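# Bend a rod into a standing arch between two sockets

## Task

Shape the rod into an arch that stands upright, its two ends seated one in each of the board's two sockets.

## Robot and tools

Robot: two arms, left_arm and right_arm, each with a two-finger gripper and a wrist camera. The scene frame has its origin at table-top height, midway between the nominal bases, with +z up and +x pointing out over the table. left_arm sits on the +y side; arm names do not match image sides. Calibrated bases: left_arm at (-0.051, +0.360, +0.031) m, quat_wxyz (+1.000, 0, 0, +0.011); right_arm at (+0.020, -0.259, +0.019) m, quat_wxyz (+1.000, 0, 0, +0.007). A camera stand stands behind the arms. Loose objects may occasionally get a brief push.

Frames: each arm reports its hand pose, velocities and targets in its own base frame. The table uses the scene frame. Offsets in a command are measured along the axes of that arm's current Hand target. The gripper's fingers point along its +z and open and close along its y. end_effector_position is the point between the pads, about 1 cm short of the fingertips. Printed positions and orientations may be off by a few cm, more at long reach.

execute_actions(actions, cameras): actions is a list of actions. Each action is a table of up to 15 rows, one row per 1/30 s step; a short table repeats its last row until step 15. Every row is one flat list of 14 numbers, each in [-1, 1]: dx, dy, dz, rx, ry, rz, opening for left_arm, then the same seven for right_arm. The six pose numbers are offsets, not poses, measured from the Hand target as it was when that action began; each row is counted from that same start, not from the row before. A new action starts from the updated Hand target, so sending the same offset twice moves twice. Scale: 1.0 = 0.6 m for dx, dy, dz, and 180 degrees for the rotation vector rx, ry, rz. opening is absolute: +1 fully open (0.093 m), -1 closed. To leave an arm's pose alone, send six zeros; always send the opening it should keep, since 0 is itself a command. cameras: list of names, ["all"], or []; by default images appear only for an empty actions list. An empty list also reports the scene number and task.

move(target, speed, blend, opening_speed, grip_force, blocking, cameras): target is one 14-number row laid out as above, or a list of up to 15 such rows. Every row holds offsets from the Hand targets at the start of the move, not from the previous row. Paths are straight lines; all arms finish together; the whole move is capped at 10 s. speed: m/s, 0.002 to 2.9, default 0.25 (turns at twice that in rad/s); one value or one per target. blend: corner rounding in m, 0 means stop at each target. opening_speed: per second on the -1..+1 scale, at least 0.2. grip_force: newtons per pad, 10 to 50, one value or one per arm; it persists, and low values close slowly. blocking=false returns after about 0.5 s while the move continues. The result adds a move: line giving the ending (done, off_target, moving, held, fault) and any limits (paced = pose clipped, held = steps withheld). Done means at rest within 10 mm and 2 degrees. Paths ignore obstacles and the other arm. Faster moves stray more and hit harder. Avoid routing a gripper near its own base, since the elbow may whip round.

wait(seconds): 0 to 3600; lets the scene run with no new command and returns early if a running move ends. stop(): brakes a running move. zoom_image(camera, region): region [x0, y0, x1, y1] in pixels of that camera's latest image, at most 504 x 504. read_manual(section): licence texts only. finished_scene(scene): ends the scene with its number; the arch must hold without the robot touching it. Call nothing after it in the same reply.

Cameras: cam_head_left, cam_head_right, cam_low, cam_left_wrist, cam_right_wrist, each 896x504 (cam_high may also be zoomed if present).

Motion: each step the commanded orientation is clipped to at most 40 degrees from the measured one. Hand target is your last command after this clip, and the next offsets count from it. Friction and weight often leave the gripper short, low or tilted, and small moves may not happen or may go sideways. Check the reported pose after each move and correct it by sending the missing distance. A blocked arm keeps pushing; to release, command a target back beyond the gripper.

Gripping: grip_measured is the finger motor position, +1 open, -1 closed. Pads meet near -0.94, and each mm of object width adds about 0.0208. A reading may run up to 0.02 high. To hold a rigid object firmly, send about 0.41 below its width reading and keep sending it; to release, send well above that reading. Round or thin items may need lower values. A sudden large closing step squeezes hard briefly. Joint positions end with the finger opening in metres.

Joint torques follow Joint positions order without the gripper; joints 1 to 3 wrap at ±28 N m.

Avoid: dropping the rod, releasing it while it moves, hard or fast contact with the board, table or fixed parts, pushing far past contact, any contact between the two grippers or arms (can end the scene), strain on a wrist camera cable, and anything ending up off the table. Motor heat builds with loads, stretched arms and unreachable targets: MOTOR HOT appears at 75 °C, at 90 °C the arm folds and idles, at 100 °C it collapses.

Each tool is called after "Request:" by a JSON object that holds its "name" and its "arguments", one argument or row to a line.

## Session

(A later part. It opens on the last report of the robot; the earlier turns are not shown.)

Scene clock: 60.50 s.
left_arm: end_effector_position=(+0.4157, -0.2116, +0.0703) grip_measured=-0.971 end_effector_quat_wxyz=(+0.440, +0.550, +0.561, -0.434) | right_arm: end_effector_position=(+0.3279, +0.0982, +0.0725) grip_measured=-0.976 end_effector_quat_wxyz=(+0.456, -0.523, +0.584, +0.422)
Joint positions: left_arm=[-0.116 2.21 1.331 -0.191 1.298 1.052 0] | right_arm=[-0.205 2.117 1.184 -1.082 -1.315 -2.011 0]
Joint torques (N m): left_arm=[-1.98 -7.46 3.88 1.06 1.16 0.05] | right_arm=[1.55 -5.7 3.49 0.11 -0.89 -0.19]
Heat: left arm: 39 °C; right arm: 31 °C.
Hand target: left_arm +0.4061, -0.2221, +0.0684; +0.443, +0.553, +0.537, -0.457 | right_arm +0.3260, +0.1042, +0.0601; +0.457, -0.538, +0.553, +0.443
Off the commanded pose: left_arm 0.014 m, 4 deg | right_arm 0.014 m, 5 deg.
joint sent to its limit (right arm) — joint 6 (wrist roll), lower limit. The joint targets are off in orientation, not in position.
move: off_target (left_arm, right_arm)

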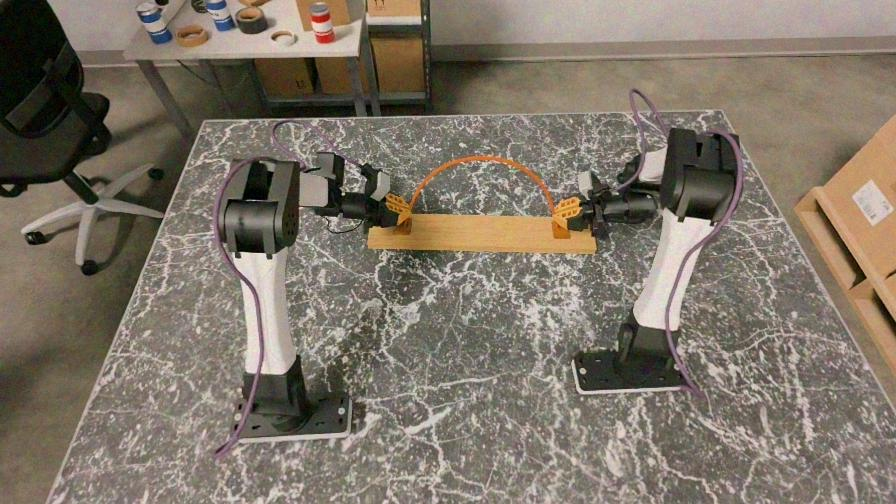

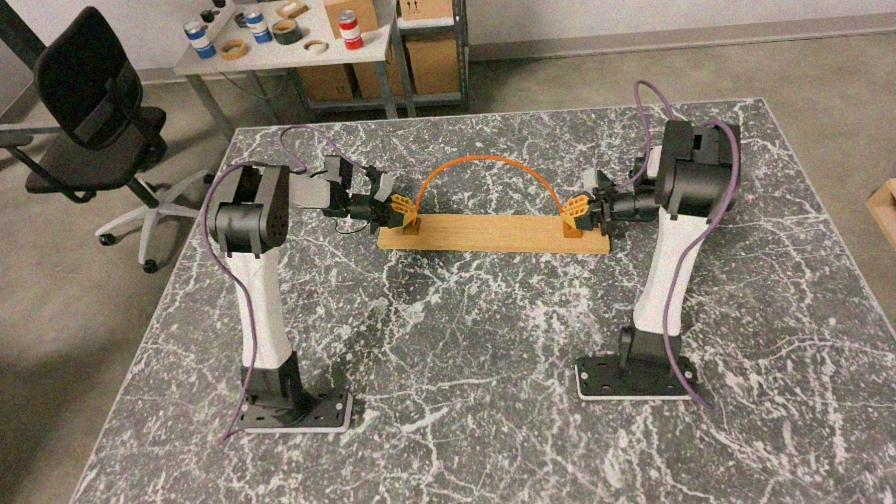

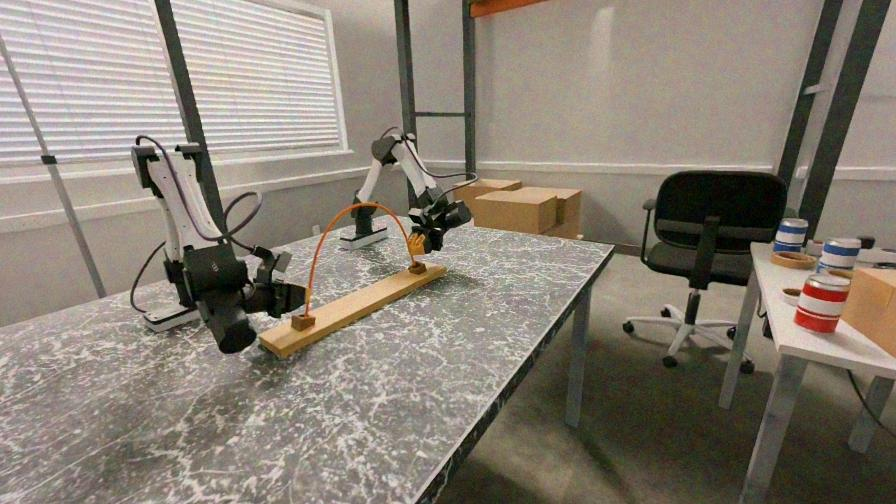

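Request:
{"name": "move", "arguments": {
  "target": [
    [0.0025,0.013,-0.0133,0,0,0,-1,0.0115,-0.0019,-0.0063,0,0,0,-1],
    [0.0358,0.013,-0.01,0,0,0,-1,0.0115,-0.0019,-0.0063,0,0,0,-1]
  ],
  "speed": 0.04,
  "blend": 0.002,
  "cameras": ["cam_head_left","cam_head_right","cam_low"]
}}

Request:
{"name": "zoom_image", "arguments": {
  "camera": "cam_head_left",
  "region": [380, 190, 440, 240]
}}

Request:
{"name": "zoom_image", "arguments": {
  "camera": "cam_head_right",
  "region": [380, 190, 440, 240]
}}

Request:
{"name": "zoom_image", "arguments": {
  "camera": "cam_head_left",
  "region": [535, 190, 595, 240]
}}

Request:
{"name": "zoom_image", "arguments": {
  "camera": "cam_low",
  "region": [280, 280, 330, 340]
}}

Request:
{"name": "zoom_image", "arguments": {
  "camera": "cam_low",
  "region": [390, 235, 440, 285]
}}

Scene clock: 66.23 s.
left_arm: end_effector_position=(+0.4164, -0.2053, +0.0625) grip_measured=-0.971 end_effector_quat_wxyz=(+0.455, +0.548, +0.536, -0.452) | right_arm: end_effector_position=(+0.3293, +0.0971, +0.0722) grip_measured=-0.976 end_effector_quat_wxyz=(+0.461, -0.514, +0.585, +0.426)
Joint positions: left_arm=[-0.094 2.27 1.36 -0.216 1.373 1.131 0] | right_arm=[-0.21 2.127 1.184 -1.081 -1.331 -2.011 0]
Joint torques (N m): left_arm=[-1.46 -6.35 5.59 0.63 0.55 0.15] | right_arm=[0.72 -5.45 3.1 0.22 -0.62 -0.2]
Heat: left arm: 39 °C; right arm: 31 °C.
Hand target: left_arm +0.4142, -0.2124, +0.0483; +0.443, +0.553, +0.537, -0.457 | right_arm +0.3270, +0.0992, +0.0541; +0.457, -0.538, +0.553, +0.443
Off the commanded pose: left_arm 0.016 m, 2 deg | right_arm 0.018 m, 5 deg.
joint sent to its limit (right arm) — joint 6 (wrist roll), lower limit. The joint targets are off in orientation, not in position.
move: off_target (left_arm, right_arm)

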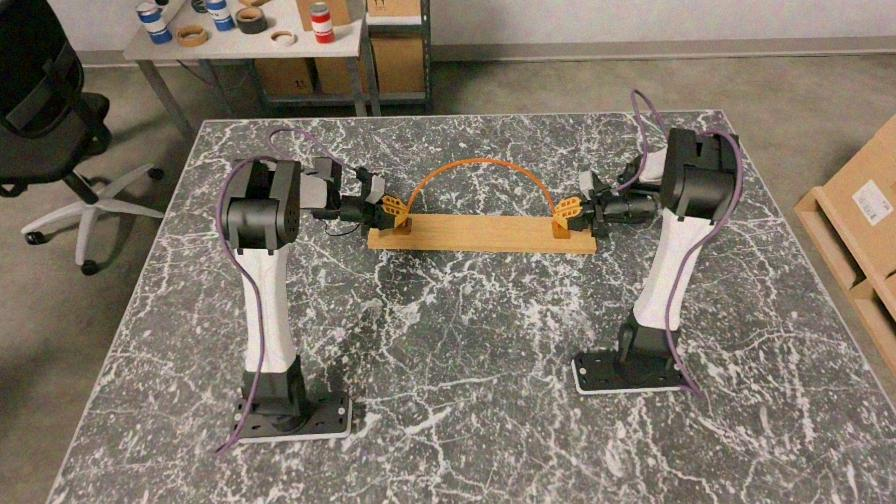

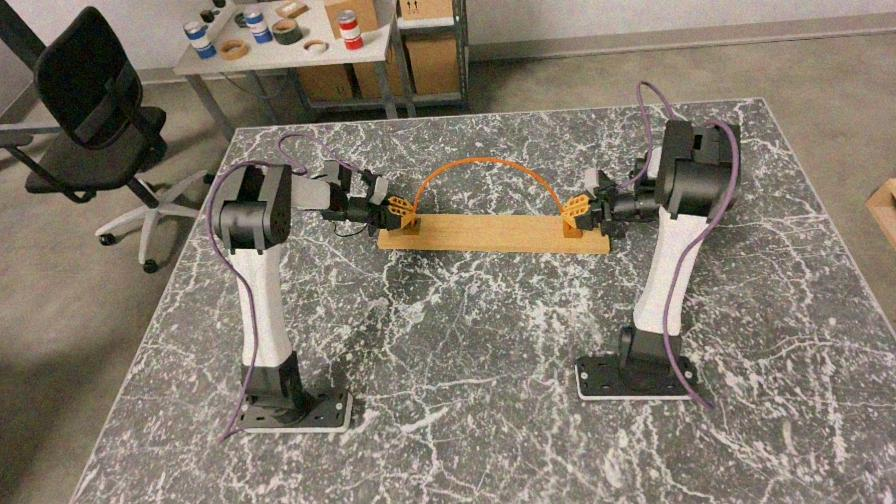

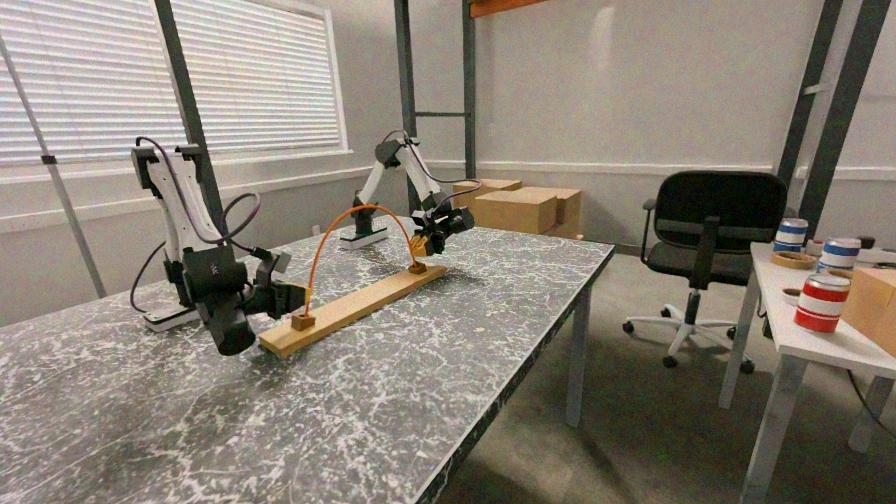

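Scaled by 8.400.

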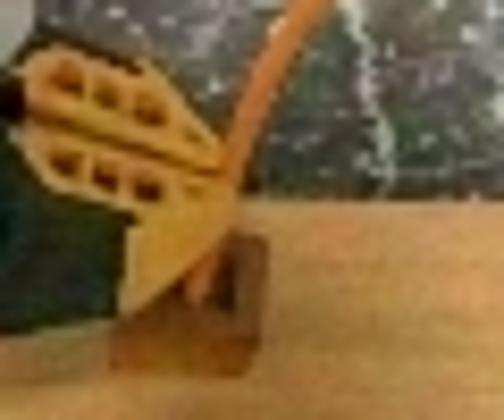

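Scaled by 8.400.

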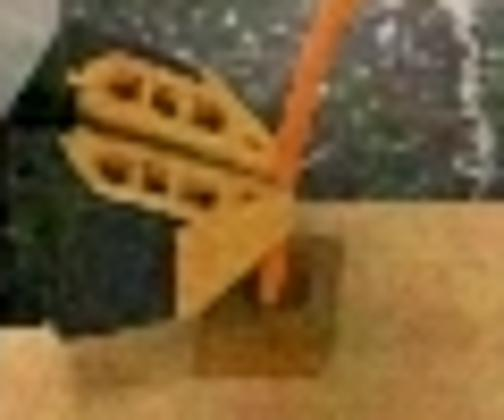

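Scaled by 8.400.

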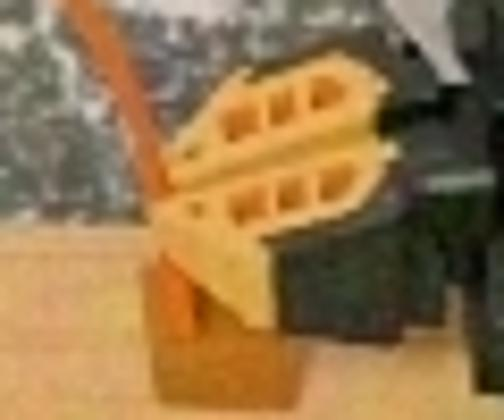

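Scaled by 8.400.

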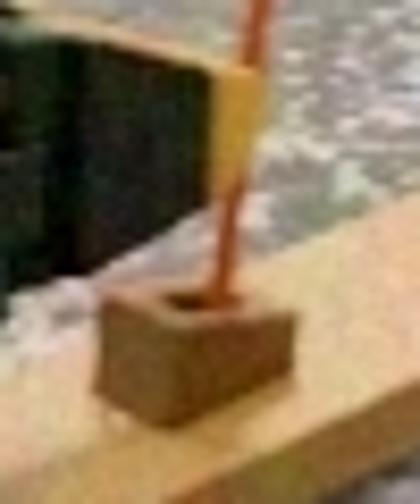

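Scaled by 10.080.

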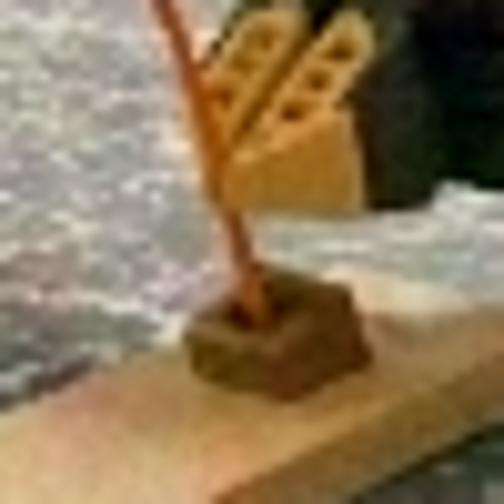

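Request:
{"name": "move", "arguments": {
  "target": [-0.0163,0.006,-0.0032,0,0,0,-1,-0.0178,0,-0.0137,0,0,0,-1],
  "speed": 0.05
}}

Request:
{"name": "move", "arguments": {
  "target": [0,0,0,0,0,0,-0.3,0,0,0,0,0,0,-0.3],
  "opening_speed": 0.5,
  "cameras": ["all"]
}}

Request:
{"name": "zoom_image", "arguments": {
  "camera": "cam_low",
  "region": [240, 200, 490, 360]
}}

Scene clock: 69.27 s.
left_arm: end_effector_position=(+0.4181, -0.2050, +0.0637) grip_measured=-0.971 end_effector_quat_wxyz=(+0.446, +0.546, +0.546, -0.453) | right_arm: end_effector_position=(+0.3292, +0.0947, +0.0728) grip_measured=-0.976 end_effector_quat_wxyz=(+0.461, -0.509, +0.588, +0.427)
Joint positions: left_arm=[-0.094 2.27 1.382 -0.264 1.36 1.136 0] | right_arm=[-0.218 2.127 1.184 -1.09 -1.332 -2.011 0]
Joint torques (N m): left_arm=[-1.61 -7.21 6.35 0.67 0.69 0.11] | right_arm=[0.01 -8.27 3.88 -0.05 -0.52 -0.2]
Heat: left arm: 39 °C; right arm: 31 °C.
Hand target: left_arm +0.4178, -0.2125, +0.0583; +0.443, +0.553, +0.537, -0.457 | right_arm +0.3268, +0.0932, +0.0662; +0.457, -0.538, +0.553, +0.443
Off the commanded pose: left_arm 0.009 m, 1 deg | right_arm 0.007 m, 6 deg.
joint sent to its limit (right arm) — joint 6 (wrist roll), lower limit. The joint targets are off in orientation, not in position.
move: off_target (right_arm)

Scene clock: 70.93 s.
left_arm: end_effector_position=(+0.4150, -0.2101, +0.0620) grip_measured=-0.303 end_effector_quat_wxyz=(+0.441, +0.548, +0.544, -0.457) | right_arm: end_effector_position=(+0.3278, +0.0932, +0.0671) grip_measured=-0.302 end_effector_quat_wxyz=(+0.452, -0.525, +0.589, +0.417)
Joint positions: left_arm=[-0.107 2.274 1.383 -0.27 1.359 1.138 0.031] | right_arm=[-0.219 2.127 1.184 -1.078 -1.297 -2.019 0.031]
Joint torques (N m): left_arm=[-0.16 -7.62 6.27 0.7 0.73 0.09] | right_arm=[0.1 -8.23 3.93 -0.19 -0.91 -0.11]
Heat: left arm: 39 °C; right arm: 31 °C.
Hand target: left_arm +0.4178, -0.2125, +0.0583; +0.443, +0.553, +0.537, -0.457 | right_arm +0.3267, +0.0932, +0.0661; +0.457, -0.538, +0.553, +0.443
Off the commanded pose: left_arm 0.005 m, 1 deg | right_arm 0.001 m, 5 deg.
joint sent to its limit (right arm) — joint 6 (wrist roll), lower limit. The joint targets are off in orientation, not in position.
move: done

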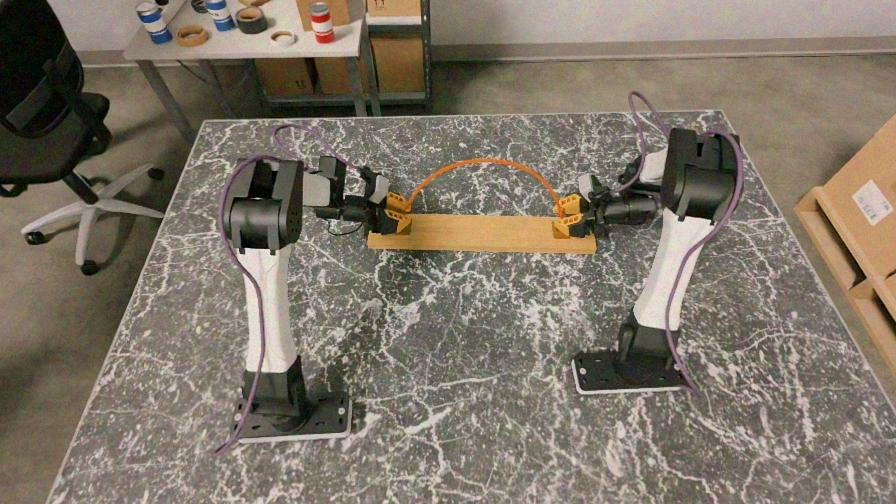

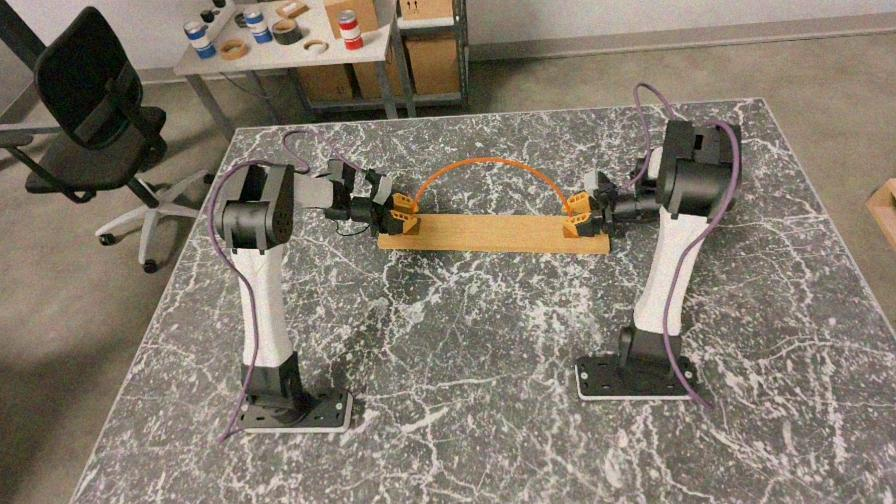

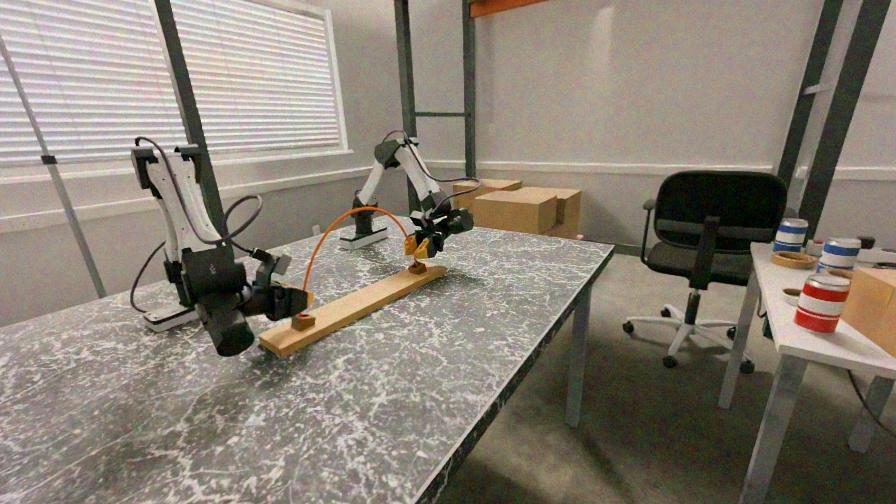

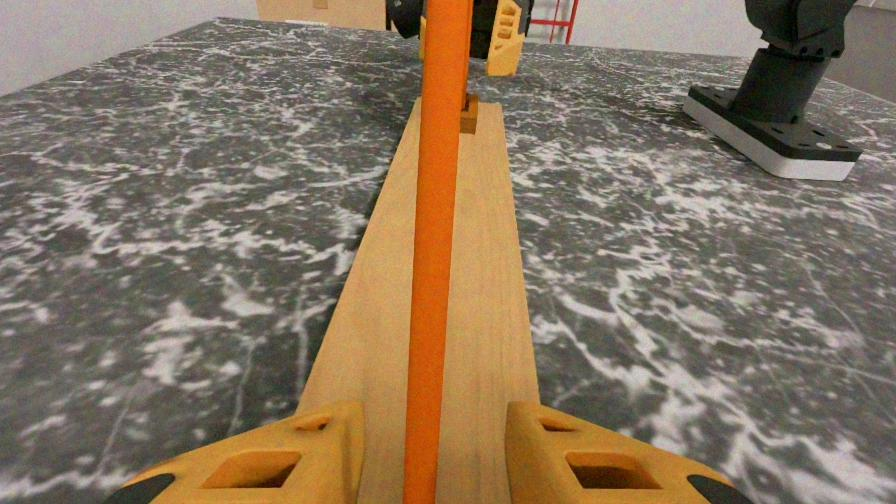

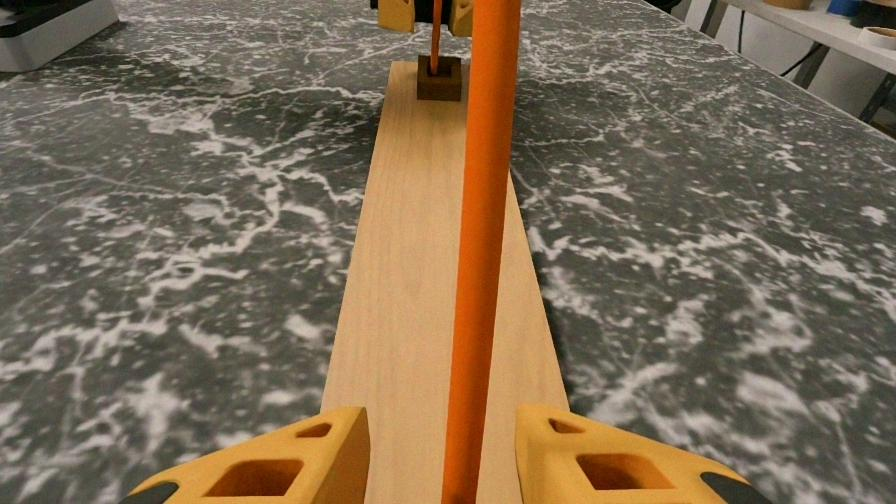

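Scaled by 2.016.

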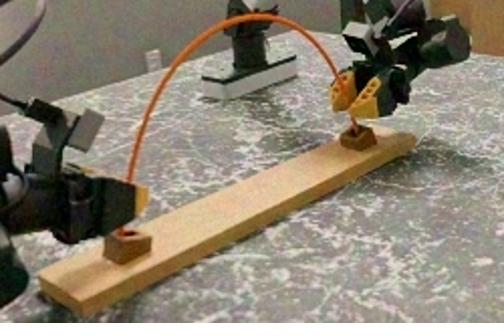

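Request:
{"name": "move", "arguments": {
  "target": [-0.005,0,-0.17,0,0,0,-0.3,-0.005,0,-0.17,0,0,0,-0.3],
  "speed": 0.1,
  "cameras": ["cam_head_left","cam_low"]
}}

Request:
{"name": "zoom_image", "arguments": {
  "camera": "cam_low",
  "region": [240, 200, 490, 360]
}}

Scene clock: 75.00 s.
left_arm: end_effector_position=(+0.4183, -0.1122, +0.0853) grip_measured=-0.303 end_effector_quat_wxyz=(+0.443, +0.545, +0.556, -0.445) | right_arm: end_effector_position=(+0.3178, -0.0026, +0.0750) grip_measured=-0.302 end_effector_quat_wxyz=(+0.415, -0.466, +0.690, +0.366)
Joint positions: left_arm=[0.125 2.445 1.811 -1.431 1.328 2.065 0.031] | right_arm=[-0.502 2.069 1.235 -1.264 -1.105 -2.019 0.031]
Joint torques (N m): left_arm=[-0.02 -7.92 5.91 -0.55 0.59 0.15] | right_arm=[-0.01 -10.26 7.73 -0.6 -0.84 -0.11]
Heat: left arm: 40 °C; right arm: 31 °C.
Hand target: left_arm +0.4209, -0.1129, +0.0806; +0.443, +0.553, +0.537, -0.457 | right_arm +0.3238, -0.0064, +0.0884; +0.457, -0.538, +0.553, +0.443
Off the commanded pose: left_arm 0.005 m, 3 deg | right_arm 0.015 m, 20 deg.
joint sent to its limit (left arm) — joint 6 (wrist roll), upper limit. The joint targets still meet the commanded pose.
joint sent to its limit (right arm) — joint 6 (wrist roll), lower limit. The joint targets are off in orientation, not in position.
move: off_target (left_arm, right_arm)

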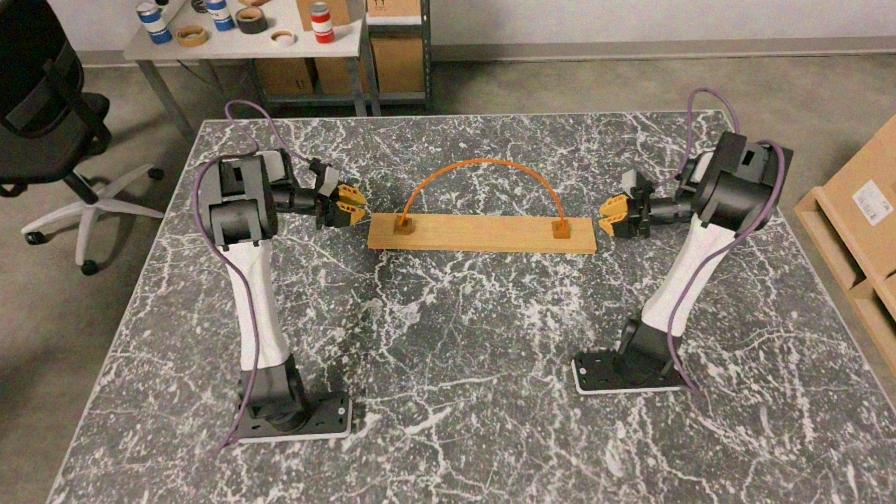

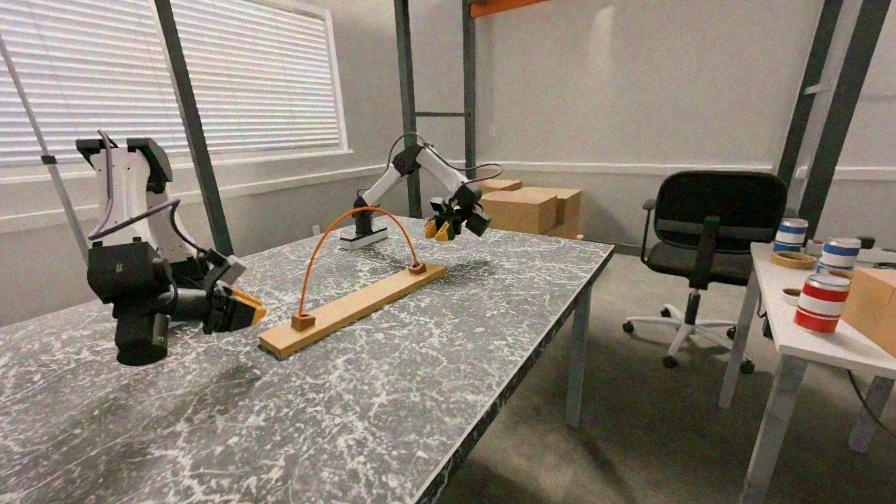

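Scaled by 2.016.

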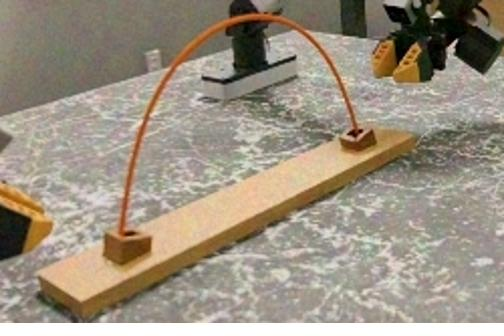

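Request:
{"name": "finished_scene", "arguments": {
  "scene": 3
}}

The scene is finished: the task was done.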